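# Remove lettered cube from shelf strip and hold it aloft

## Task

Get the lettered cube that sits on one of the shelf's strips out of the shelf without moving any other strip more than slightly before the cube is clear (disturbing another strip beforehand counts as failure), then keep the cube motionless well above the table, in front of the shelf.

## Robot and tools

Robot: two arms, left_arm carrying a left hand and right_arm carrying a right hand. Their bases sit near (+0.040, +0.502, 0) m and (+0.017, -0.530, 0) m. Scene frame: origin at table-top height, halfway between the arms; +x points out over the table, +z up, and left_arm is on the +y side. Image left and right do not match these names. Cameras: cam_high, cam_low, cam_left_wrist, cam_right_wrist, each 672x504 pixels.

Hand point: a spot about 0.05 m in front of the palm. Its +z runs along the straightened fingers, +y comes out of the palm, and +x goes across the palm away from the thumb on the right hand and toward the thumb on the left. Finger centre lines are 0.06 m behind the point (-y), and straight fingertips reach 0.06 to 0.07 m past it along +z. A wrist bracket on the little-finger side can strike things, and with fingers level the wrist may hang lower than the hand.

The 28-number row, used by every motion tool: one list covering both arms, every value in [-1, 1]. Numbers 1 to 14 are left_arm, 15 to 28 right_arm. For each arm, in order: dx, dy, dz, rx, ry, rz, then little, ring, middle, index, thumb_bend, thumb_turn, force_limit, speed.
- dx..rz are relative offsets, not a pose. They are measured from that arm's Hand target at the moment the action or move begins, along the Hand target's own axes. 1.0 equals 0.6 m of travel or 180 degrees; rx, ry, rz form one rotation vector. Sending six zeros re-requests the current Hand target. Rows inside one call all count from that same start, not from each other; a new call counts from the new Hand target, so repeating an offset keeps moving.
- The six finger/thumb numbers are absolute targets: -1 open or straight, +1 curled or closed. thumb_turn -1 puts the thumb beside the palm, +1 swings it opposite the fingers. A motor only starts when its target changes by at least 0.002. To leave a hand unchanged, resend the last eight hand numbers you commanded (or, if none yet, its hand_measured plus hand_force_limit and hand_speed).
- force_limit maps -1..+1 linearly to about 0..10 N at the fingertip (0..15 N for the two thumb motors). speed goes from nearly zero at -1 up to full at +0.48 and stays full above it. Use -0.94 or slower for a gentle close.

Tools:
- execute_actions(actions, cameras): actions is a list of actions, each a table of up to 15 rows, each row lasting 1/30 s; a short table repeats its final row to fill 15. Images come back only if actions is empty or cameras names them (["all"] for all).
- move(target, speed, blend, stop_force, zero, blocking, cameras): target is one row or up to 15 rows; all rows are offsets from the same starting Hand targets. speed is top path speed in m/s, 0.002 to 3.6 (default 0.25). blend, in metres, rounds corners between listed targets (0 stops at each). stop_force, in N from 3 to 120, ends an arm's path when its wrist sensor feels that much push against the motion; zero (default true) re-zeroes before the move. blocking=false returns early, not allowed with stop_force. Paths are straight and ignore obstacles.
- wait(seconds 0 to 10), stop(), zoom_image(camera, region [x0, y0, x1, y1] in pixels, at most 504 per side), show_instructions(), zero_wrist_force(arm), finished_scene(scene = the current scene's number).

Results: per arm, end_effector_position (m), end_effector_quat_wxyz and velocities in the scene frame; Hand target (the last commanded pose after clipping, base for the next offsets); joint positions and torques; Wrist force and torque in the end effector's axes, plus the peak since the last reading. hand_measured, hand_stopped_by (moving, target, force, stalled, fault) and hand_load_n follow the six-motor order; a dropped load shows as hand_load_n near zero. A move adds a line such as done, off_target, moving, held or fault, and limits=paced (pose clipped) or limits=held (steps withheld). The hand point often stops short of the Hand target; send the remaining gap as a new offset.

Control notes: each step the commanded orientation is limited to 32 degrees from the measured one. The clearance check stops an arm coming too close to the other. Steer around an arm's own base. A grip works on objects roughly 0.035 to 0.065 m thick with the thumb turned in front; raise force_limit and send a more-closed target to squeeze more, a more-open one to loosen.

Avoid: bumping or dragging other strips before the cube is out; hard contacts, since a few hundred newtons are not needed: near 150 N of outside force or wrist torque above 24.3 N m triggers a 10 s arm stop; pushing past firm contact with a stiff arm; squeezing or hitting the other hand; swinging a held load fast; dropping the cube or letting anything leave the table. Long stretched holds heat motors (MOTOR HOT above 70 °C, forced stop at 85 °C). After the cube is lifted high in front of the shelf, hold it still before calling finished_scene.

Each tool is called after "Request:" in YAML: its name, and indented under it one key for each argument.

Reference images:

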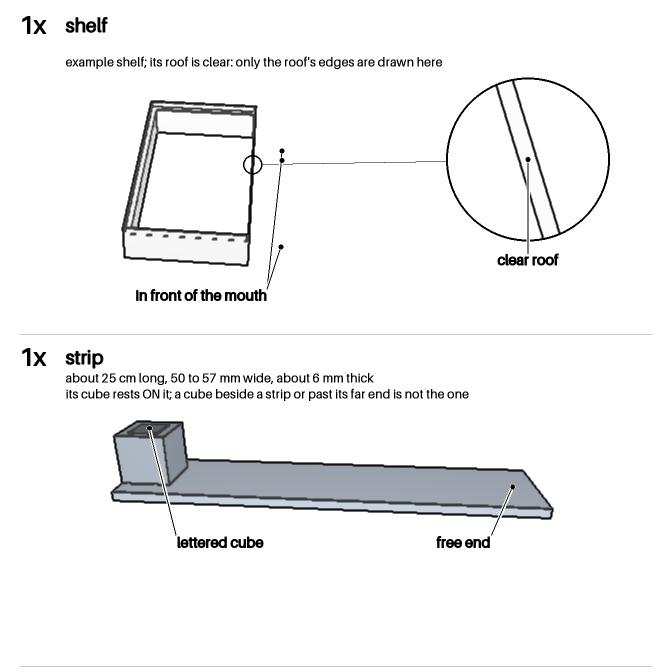

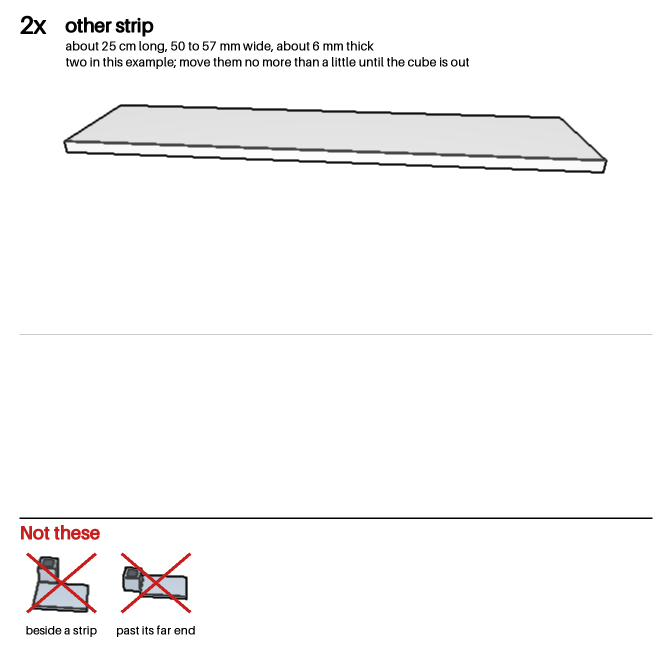

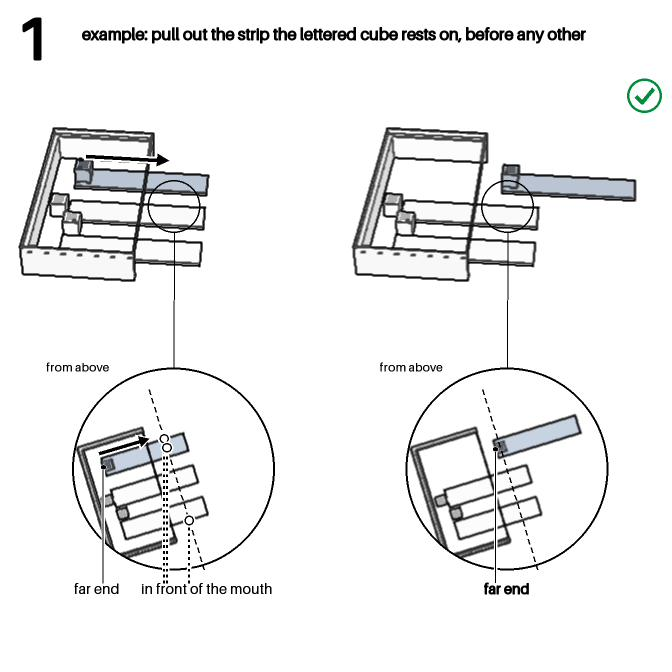

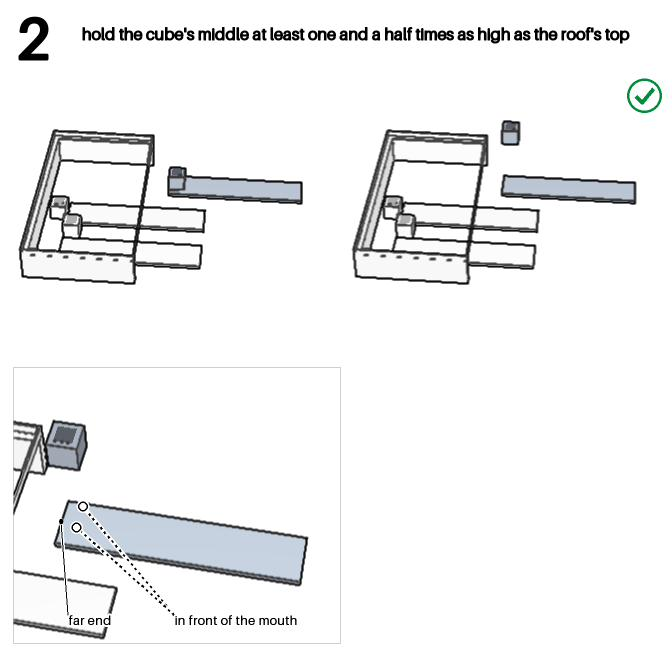

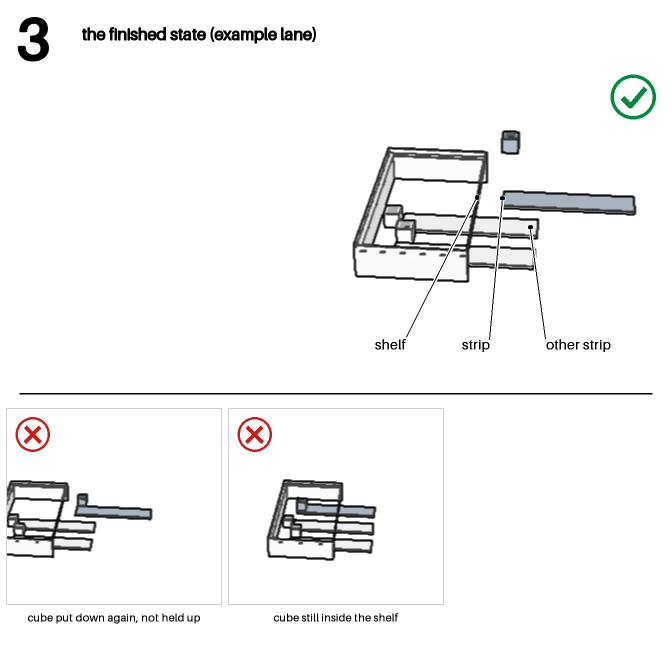

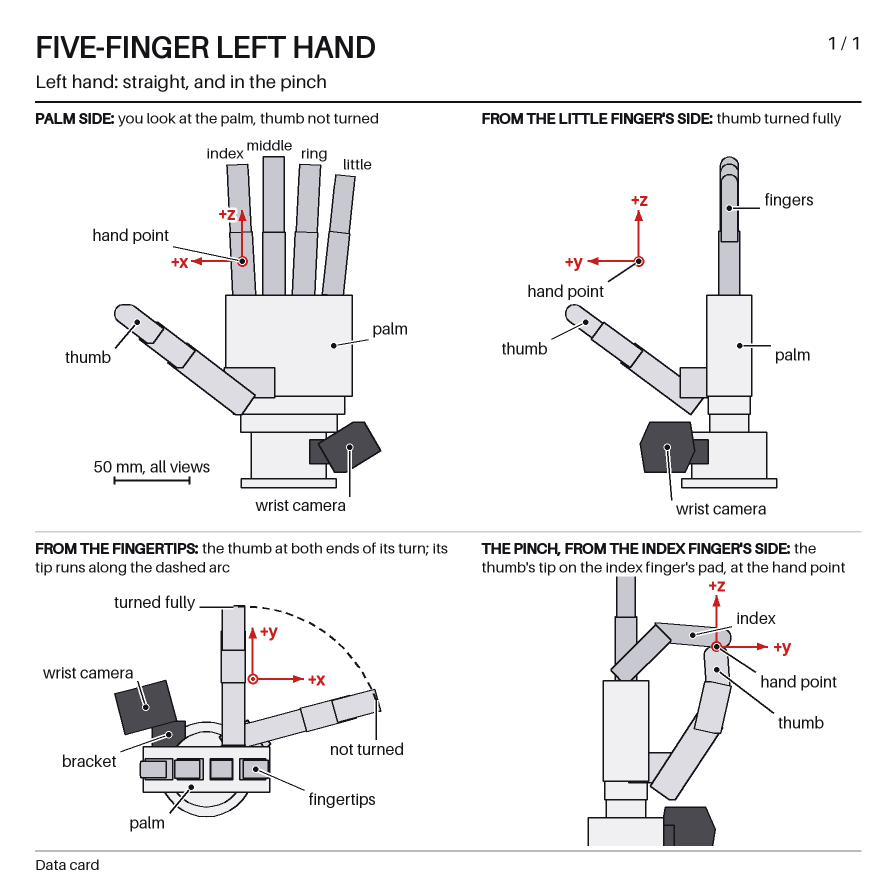

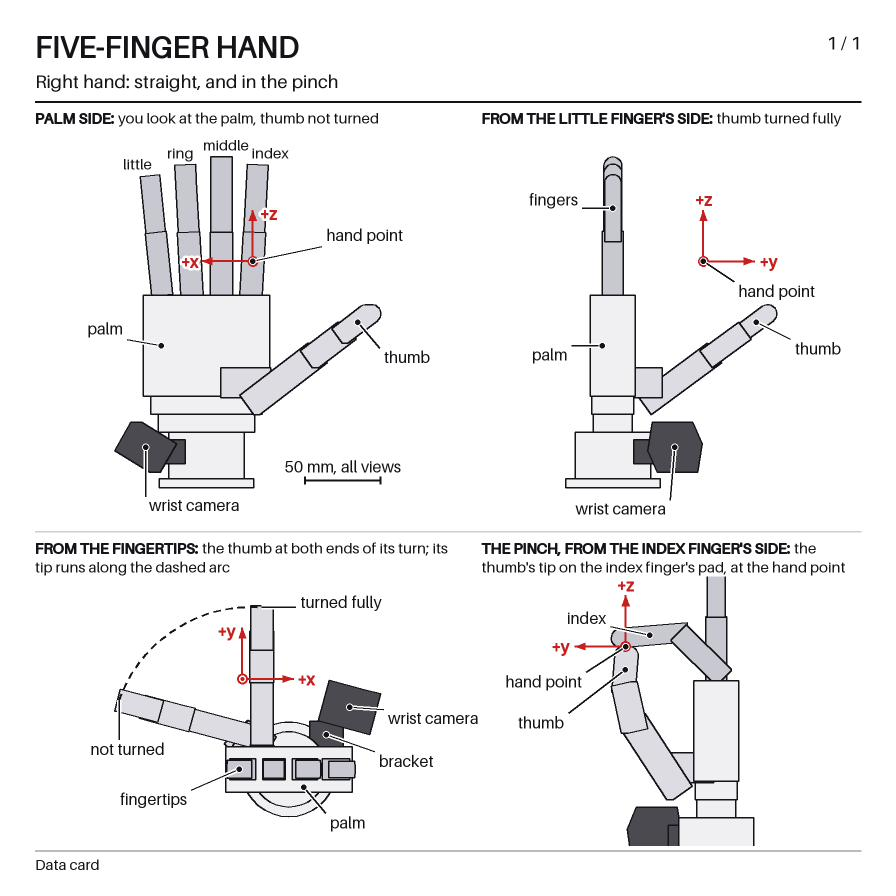

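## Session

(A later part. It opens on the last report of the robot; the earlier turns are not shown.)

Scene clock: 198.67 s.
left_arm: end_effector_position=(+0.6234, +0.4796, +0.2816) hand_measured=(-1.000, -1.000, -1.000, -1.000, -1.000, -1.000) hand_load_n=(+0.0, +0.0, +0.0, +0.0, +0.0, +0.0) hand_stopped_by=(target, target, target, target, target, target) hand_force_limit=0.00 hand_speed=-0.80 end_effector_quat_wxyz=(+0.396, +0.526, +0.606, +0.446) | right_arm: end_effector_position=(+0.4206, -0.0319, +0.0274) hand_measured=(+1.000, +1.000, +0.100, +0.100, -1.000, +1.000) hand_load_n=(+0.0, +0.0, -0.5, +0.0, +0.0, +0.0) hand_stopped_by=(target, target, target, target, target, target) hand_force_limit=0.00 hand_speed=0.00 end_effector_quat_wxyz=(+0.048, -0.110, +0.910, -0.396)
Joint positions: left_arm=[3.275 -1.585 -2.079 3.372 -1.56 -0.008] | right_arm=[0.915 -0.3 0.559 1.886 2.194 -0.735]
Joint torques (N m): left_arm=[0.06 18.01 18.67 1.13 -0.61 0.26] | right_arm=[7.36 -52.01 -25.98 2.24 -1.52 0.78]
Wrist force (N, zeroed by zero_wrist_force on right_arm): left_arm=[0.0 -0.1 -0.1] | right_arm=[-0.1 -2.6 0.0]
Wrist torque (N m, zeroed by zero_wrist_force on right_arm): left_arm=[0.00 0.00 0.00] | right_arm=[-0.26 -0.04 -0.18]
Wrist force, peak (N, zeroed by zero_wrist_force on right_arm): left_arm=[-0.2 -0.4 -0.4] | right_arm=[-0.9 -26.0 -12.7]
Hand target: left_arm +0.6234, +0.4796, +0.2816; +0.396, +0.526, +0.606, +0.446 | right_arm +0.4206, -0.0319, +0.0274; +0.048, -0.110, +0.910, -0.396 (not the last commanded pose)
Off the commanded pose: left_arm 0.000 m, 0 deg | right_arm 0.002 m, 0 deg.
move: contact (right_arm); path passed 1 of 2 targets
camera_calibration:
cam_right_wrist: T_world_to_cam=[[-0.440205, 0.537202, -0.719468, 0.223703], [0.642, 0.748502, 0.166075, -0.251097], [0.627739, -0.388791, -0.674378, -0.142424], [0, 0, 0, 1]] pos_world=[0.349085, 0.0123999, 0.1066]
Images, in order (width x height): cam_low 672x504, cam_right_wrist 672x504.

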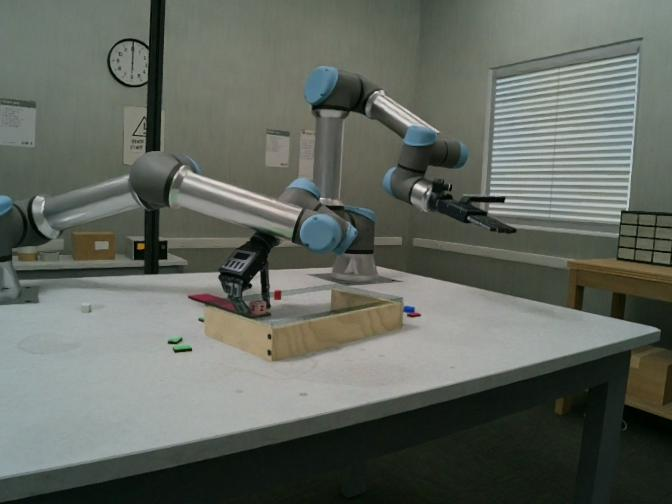

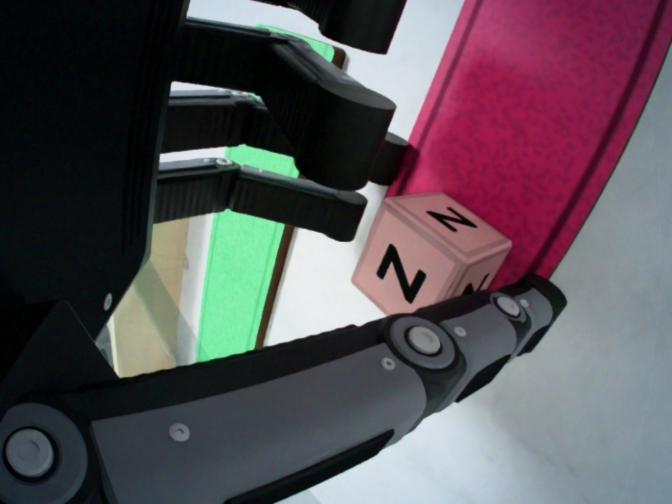

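Request:
move:
  target: [0,0,0,0,0,0,-1,-1,-1,-1,-1,-1,0,-0.8,0,-0.002,-0.0018,0,0,0,1,1,0.1,0.1,-1,1,0,0]

Request:
move:
  target: [0,0,0,0,0,0,-1,-1,-1,-1,-1,-1,0,-0.8,0,0,0,0,0,0,1,1,0.6,0.6,-0.7,1,-0.5,-0.92]
  cameras: ["cam_right_wrist","cam_low"]

Request:
zoom_image:
  camera: "cam_low"
  region: [180, 180, 340, 340]

Request:
zoom_image:
  camera: "cam_right_wrist"
  region: [300, 50, 620, 350]

Scene clock: 209.30 s.
left_arm: end_effector_position=(+0.6234, +0.4796, +0.2816) hand_measured=(-1.000, -1.000, -1.000, -1.000, -1.000, -1.000) hand_load_n=(+0.0, +0.0, +0.0, +0.0, +0.0, +0.0) hand_stopped_by=(target, target, target, target, target, target) hand_force_limit=0.00 hand_speed=-0.80 end_effector_quat_wxyz=(+0.396, +0.526, +0.606, +0.446) | right_arm: end_effector_position=(+0.4206, -0.0319, +0.0290) hand_measured=(+1.000, +1.000, +0.100, +0.100, -1.000, +1.000) hand_load_n=(+0.0, +0.0, +0.0, +0.0, +0.0, +0.0) hand_stopped_by=(target, target, target, target, target, target) hand_force_limit=0.00 hand_speed=0.00 end_effector_quat_wxyz=(+0.048, -0.110, +0.910, -0.396)
Joint positions: left_arm=[3.275 -1.585 -2.079 3.372 -1.56 -0.008] | right_arm=[0.915 -0.302 0.558 1.888 2.194 -0.735]
Joint torques (N m): left_arm=[-0.68 18.12 16.81 1.02 -0.72 -0.07] | right_arm=[-1.91 -64.87 -26.26 3.73 -0.45 -2.11]
Wrist force (N, zeroed by zero_wrist_force on right_arm): left_arm=[-0.1 -0.3 -0.1] | right_arm=[-0.3 -1.5 0.5]
Wrist torque (N m, zeroed by zero_wrist_force on right_arm): left_arm=[-0.03 0.01 0.00] | right_arm=[-0.25 -0.01 -0.16]
Wrist force, peak (N, zeroed by zero_wrist_force on right_arm): left_arm=[-0.3 -0.2 -0.4] | right_arm=[-0.2 -3.0 -0.4]
Hand target: left_arm +0.6234, +0.4796, +0.2816; +0.396, +0.526, +0.606, +0.446 | right_arm +0.4206, -0.0319, +0.0290; +0.048, -0.110, +0.910, -0.396
Off the commanded pose: left_arm 0.000 m, 0 deg | right_arm 0.000 m, 0 deg.
move: done

Scene clock: 211.10 s.
left_arm: end_effector_position=(+0.6234, +0.4796, +0.2816) hand_measured=(-1.000, -1.000, -1.000, -1.000, -1.000, -1.000) hand_load_n=(-0.5, +0.0, +0.0, +0.0, +0.0, +0.0) hand_stopped_by=(target, target, target, target, target, target) hand_force_limit=0.00 hand_speed=-0.80 end_effector_quat_wxyz=(+0.396, +0.526, +0.606, +0.446) | right_arm: end_effector_position=(+0.4206, -0.0319, +0.0290) hand_measured=(+1.000, +1.000, +0.360, +0.442, -0.868, +1.000) hand_load_n=(+0.5, +0.0, +2.0, +3.0, +5.5, -2.5) hand_stopped_by=(target, target, force, force, force, target) hand_force_limit=-0.50 hand_speed=-0.92 end_effector_quat_wxyz=(+0.048, -0.110, +0.910, -0.396)
Joint positions: left_arm=[3.275 -1.585 -2.079 3.372 -1.56 -0.008] | right_arm=[0.915 -0.302 0.558 1.888 2.194 -0.735]
Joint torques (N m): left_arm=[-0.31 17.7 16.67 1.19 -0.9 -0.01] | right_arm=[-6.83 -59.83 -23.67 0.88 2.27 -1.93]
Wrist force (N, zeroed by zero_wrist_force on right_arm): left_arm=[-0.1 -0.1 -0.2] | right_arm=[0.1 -1.3 0.6]
Wrist torque (N m, zeroed by zero_wrist_force on right_arm): left_arm=[-0.01 0.01 0.00] | right_arm=[-0.24 -0.08 -0.12]
Wrist force, peak (N, zeroed by zero_wrist_force on right_arm): left_arm=[-0.2 -0.3 -0.5] | right_arm=[0.0 -1.6 0.6]
Hand target: left_arm +0.6234, +0.4796, +0.2816; +0.396, +0.526, +0.606, +0.446 | right_arm +0.4206, -0.0319, +0.0290; +0.048, -0.110, +0.910, -0.396
Off the commanded pose: left_arm 0.000 m, 0 deg | right_arm 0.000 m, 0 deg.
move: done
camera_calibration:
cam_right_wrist: T_world_to_cam=[[-0.440233, 0.537219, -0.719438, 0.224914], [0.64204, 0.748477, 0.166031, -0.251297], [0.627678, -0.388815, -0.674421, -0.141357], [0, 0, 0, 1]] pos_world=[0.349085, 0.0123, 0.108201]
Images, in order (width x height): cam_low 672x504, cam_right_wrist 672x504.

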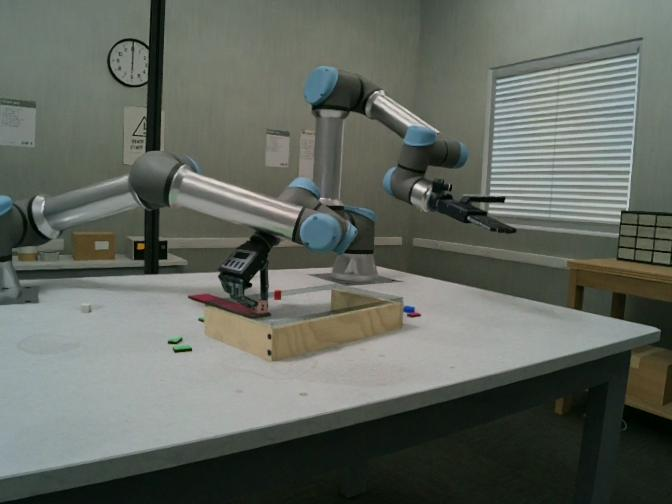

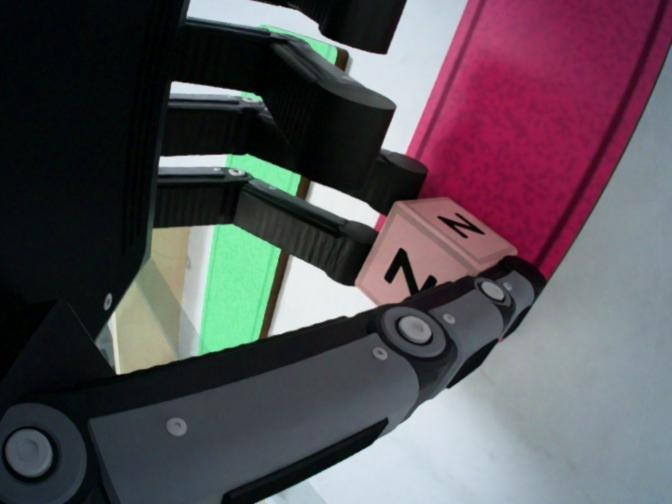

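Scaled by 3.150.

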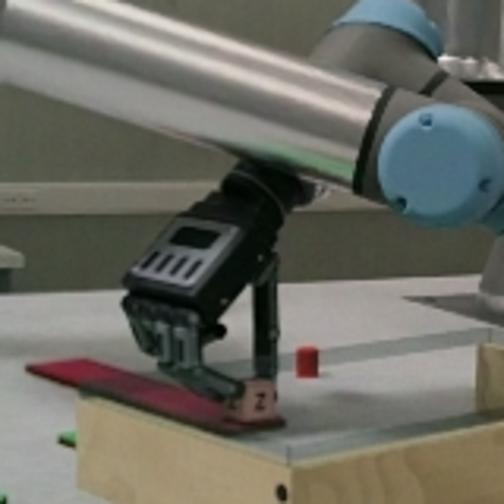

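Scaled by 1.575 from the camera's 672x504 image, which has a finer 960x720 frame.

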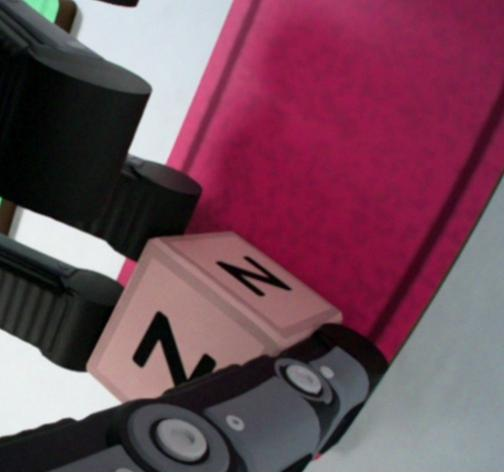

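Request:
move:
  target:
    - [0,0,0,0,0,0,-1,-1,-1,-1,-1,-1,0,-0.8,0,-0.0366,-0.0341,0,0,0,1,1,0.6,0.6,-0.7,1,-0.5,-0.92]
    - [0,0,0,0,0,0,-1,-1,-1,-1,-1,-1,0,-0.8,0,-0.1888,-0.1762,0,0,0,1,1,0.6,0.6,-0.7,1,-0.5,-0.92]
  speed: [0.05,0.12]
  blend: 0.01
  cameras: ["cam_high","cam_low","cam_right_wrist"]

Request:
wait:
  seconds: 0.5

Scene clock: 225.23 s.
left_arm: end_effector_position=(+0.6234, +0.4796, +0.2816) hand_measured=(-1.000, -1.000, -1.000, -1.000, -1.000, -1.000) hand_load_n=(+0.0, +0.0, +0.0, +0.0, +0.0, +0.0) hand_stopped_by=(target, target, target, target, target, target) hand_force_limit=0.00 hand_speed=-0.80 end_effector_quat_wxyz=(+0.396, +0.526, +0.606, +0.446) | right_arm: end_effector_position=(+0.4206, -0.0320, +0.1374) hand_measured=(+1.000, +1.000, +0.360, +0.442, -0.868, +1.000) hand_load_n=(+0.0, +0.0, +2.0, +3.0, +5.5, -2.0) hand_stopped_by=(target, target, force, force, force, target) hand_force_limit=-0.50 hand_speed=-0.92 end_effector_quat_wxyz=(+0.048, -0.110, +0.910, -0.396)
Joint positions: left_arm=[3.275 -1.585 -2.079 3.372 -1.56 -0.008] | right_arm=[0.915 -0.387 0.45 2.08 2.194 -0.735]
Joint torques (N m): left_arm=[0.04 17.97 17.8 1.05 -0.74 0] | right_arm=[-1.4 -51.81 -10.85 0.77 2.11 -1.92]
Wrist force (N, zeroed by zero_wrist_force on right_arm): left_arm=[0.0 -0.1 -0.1] | right_arm=[0.1 -1.0 0.3]
Wrist torque (N m, zeroed by zero_wrist_force on right_arm): left_arm=[-0.01 0.00 0.01] | right_arm=[-0.19 -0.08 -0.08]
Wrist force, peak (N, zeroed by zero_wrist_force on right_arm): left_arm=[0.0 -0.1 -0.6] | right_arm=[0.5 -6.0 -3.1]
Hand target: left_arm +0.6234, +0.4796, +0.2816; +0.396, +0.526, +0.606, +0.446 | right_arm +0.4206, -0.0320, +0.1374; +0.048, -0.110, +0.910, -0.396 (not the last commanded pose)
Off the commanded pose: left_arm 0.000 m, 0 deg | right_arm 0.046 m, 0 deg.
move: held (right_arm; a check stopped the path); path passed 1 of 2 targets; limits=held
pose unreachable (right arm): on one or more control steps of this call, first in action 0 (counted from 0), this arm could not follow its commanded pose, so it was not sent that pose on those steps. It may still have moved: this result reports where it is.
cause: moving toward the commanded pose would bring two parts of the arm too close to each other (joints 4 (wrist 1) to 6 (wrist 3) lie between them).
camera_calibration:
cam_right_wrist: T_world_to_cam=[[-0.440155, 0.537401, -0.719349, 0.302977], [0.641821, 0.74856, 0.166506, -0.269265], [0.627956, -0.388405, -0.674398, -0.0683314], [0, 0, 0, 1]] pos_world=[0.349086, 0.0122003, 0.216698]
Images, in order (width x height): cam_high 672x504, cam_low 672x504, cam_right_wrist 672x504.

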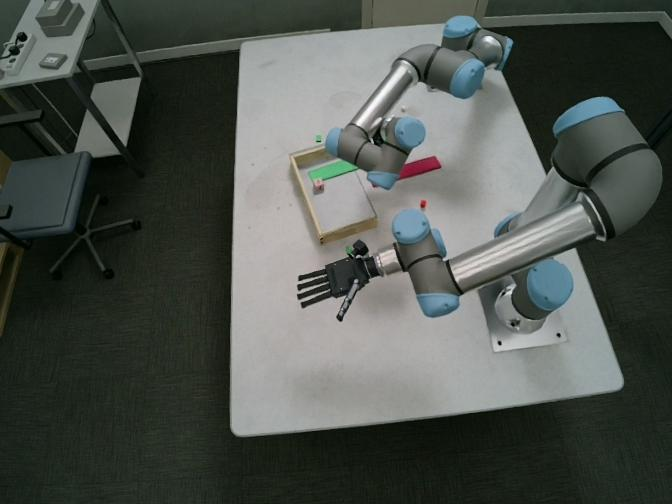

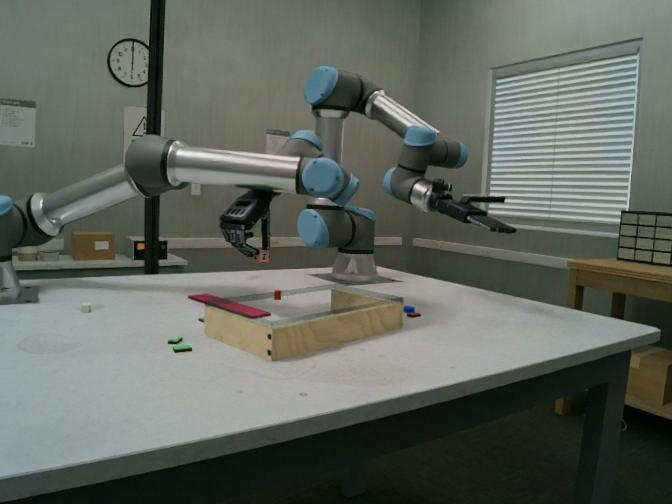

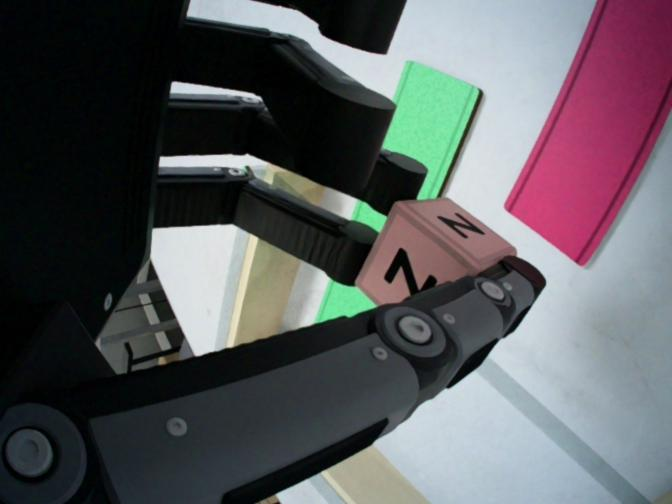

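Scene clock: 225.73 s.
left_arm: end_effector_position=(+0.6234, +0.4796, +0.2816) hand_measured=(-1.000, -1.000, -1.000, -1.000, -1.000, -1.000) hand_load_n=(+0.0, +0.0, +0.0, +0.0, +0.0, +0.0) hand_stopped_by=(target, target, target, target, target, target) hand_force_limit=0.00 hand_speed=-0.80 end_effector_quat_wxyz=(+0.396, +0.526, +0.606, +0.446) | right_arm: end_effector_position=(+0.4206, -0.0320, +0.1374) hand_measured=(+1.000, +1.000, +0.360, +0.442, -0.868, +1.000) hand_load_n=(+0.0, +0.0, +2.0, +3.0, +5.0, -2.0) hand_stopped_by=(target, target, force, force, force, target) hand_force_limit=-0.50 hand_speed=-0.92 end_effector_quat_wxyz=(+0.048, -0.110, +0.910, -0.396)
Joint positions: left_arm=[3.275 -1.585 -2.079 3.372 -1.56 -0.008] | right_arm=[0.915 -0.387 0.451 2.08 2.194 -0.735]
Joint torques (N m): left_arm=[0.82 17.29 17.46 1.21 -0.96 -0.03] | right_arm=[-1.26 -50.11 -11.74 0.75 1.19 -1.84]
Wrist force (N, zeroed by zero_wrist_force on right_arm): left_arm=[-0.2 -0.1 -0.1] | right_arm=[0.1 -1.7 0.4]
Wrist torque (N m, zeroed by zero_wrist_force on right_arm): left_arm=[-0.01 0.03 0.00] | right_arm=[-0.30 -0.08 -0.10]
Wrist force, peak (N, zeroed by zero_wrist_force on right_arm): left_arm=[-0.1 -0.2 -0.5] | right_arm=[0.2 -1.6 0.6]
Hand target: left_arm +0.6234, +0.4796, +0.2816; +0.396, +0.526, +0.606, +0.446 | right_arm +0.4206, -0.0320, +0.1374; +0.048, -0.110, +0.910, -0.396 (not the last commanded pose)
Off the commanded pose: left_arm 0.000 m, 0 deg | right_arm 0.047 m, 0 deg.
wait: 0.50 s; at rest by 0.17 s

Request:
move:
  target: [0,0,0,0,0,0,-1,-1,-1,-1,-1,-1,0,-0.8,0.117,-0.0875,-0.0038,0,0,0,1,1,0.6,0.6,-0.7,1,-0.5,-0.92]
  speed: 0.12
  cameras: ["cam_high","cam_low"]

Request:
zoom_image:
  camera: "cam_low"
  region: [180, 180, 420, 370]

Scene clock: 244.93 s.
left_arm: end_effector_position=(+0.6234, +0.4796, +0.2816) hand_measured=(-1.000, -1.000, -1.000, -1.000, -1.000, -1.000) hand_load_n=(+0.0, +0.0, +0.0, +0.0, +0.0, +0.0) hand_stopped_by=(target, target, target, target, target, target) hand_force_limit=0.00 hand_speed=-0.80 end_effector_quat_wxyz=(+0.396, +0.526, +0.606, +0.446) | right_arm: end_effector_position=(+0.3605, -0.0819, +0.1772) hand_measured=(+1.000, +1.000, +0.360, +0.442, -0.868, +1.000) hand_load_n=(+0.0, +0.0, +2.0, +3.0, +5.5, -2.0) hand_stopped_by=(target, target, force, force, force, target) hand_force_limit=-0.50 hand_speed=-0.92 end_effector_quat_wxyz=(+0.048, -0.110, +0.910, -0.396)
Joint positions: left_arm=[3.275 -1.585 -2.079 3.372 -1.56 -0.008] | right_arm=[0.939 -0.681 0.922 1.917 2.181 -0.71]
Joint torques (N m): left_arm=[0.88 17.42 16.81 1.22 -0.95 0.07] | right_arm=[-7.88 -58.26 -11.79 3.64 3.31 -2.04]
Wrist force (N, zeroed by zero_wrist_force on right_arm): left_arm=[0.0 0.0 -0.3] | right_arm=[0.1 -1.2 0.1]
Wrist torque (N m, zeroed by zero_wrist_force on right_arm): left_arm=[0.01 -0.01 0.01] | right_arm=[-0.18 -0.09 -0.18]
Wrist force, peak (N, zeroed by zero_wrist_force on right_arm): left_arm=[-0.1 -0.2 -0.5] | right_arm=[0.6 -2.3 0.5]
Hand target: left_arm +0.6234, +0.4796, +0.2816; +0.396, +0.526, +0.606, +0.446 | right_arm +0.3606, -0.0820, +0.1773; +0.048, -0.110, +0.910, -0.396
Off the commanded pose: left_arm 0.000 m, 0 deg | right_arm 0.000 m, 0 deg.
move: done
Images, in order (width x height): cam_high 672x504, cam_low 672x504.

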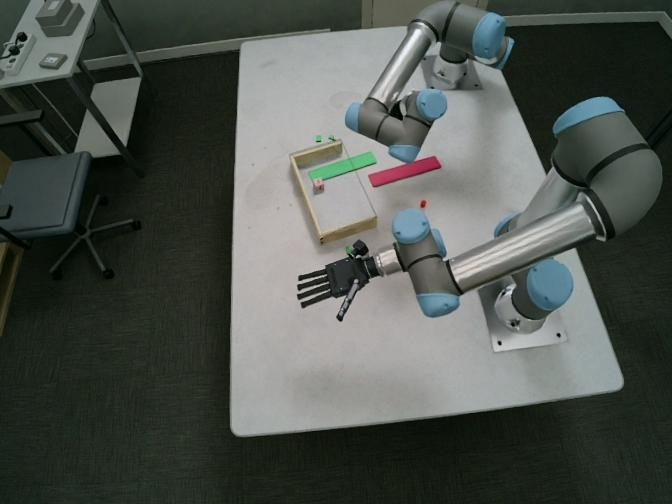

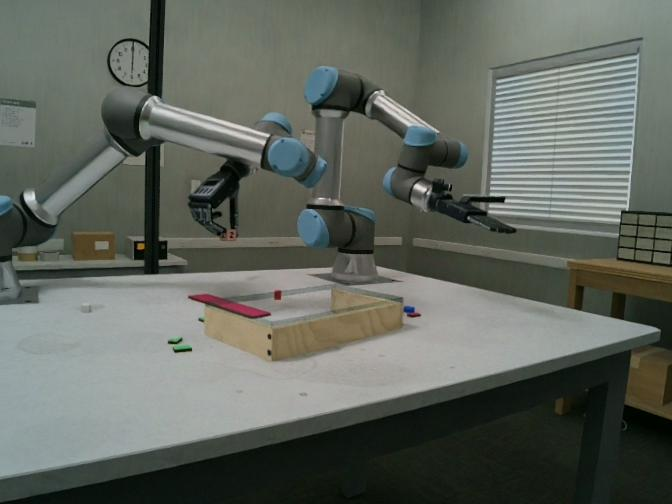

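Scaled by 2.100.

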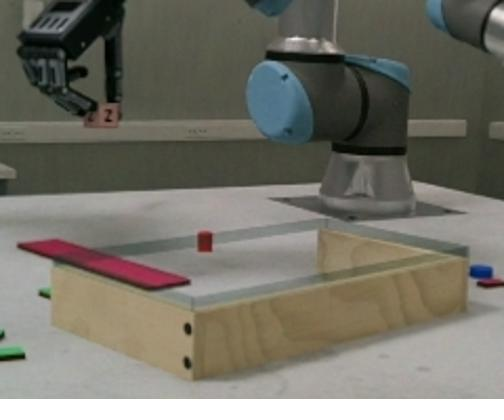

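Request:
finished_scene:
  scene: 2

The scene is finished: the task was done.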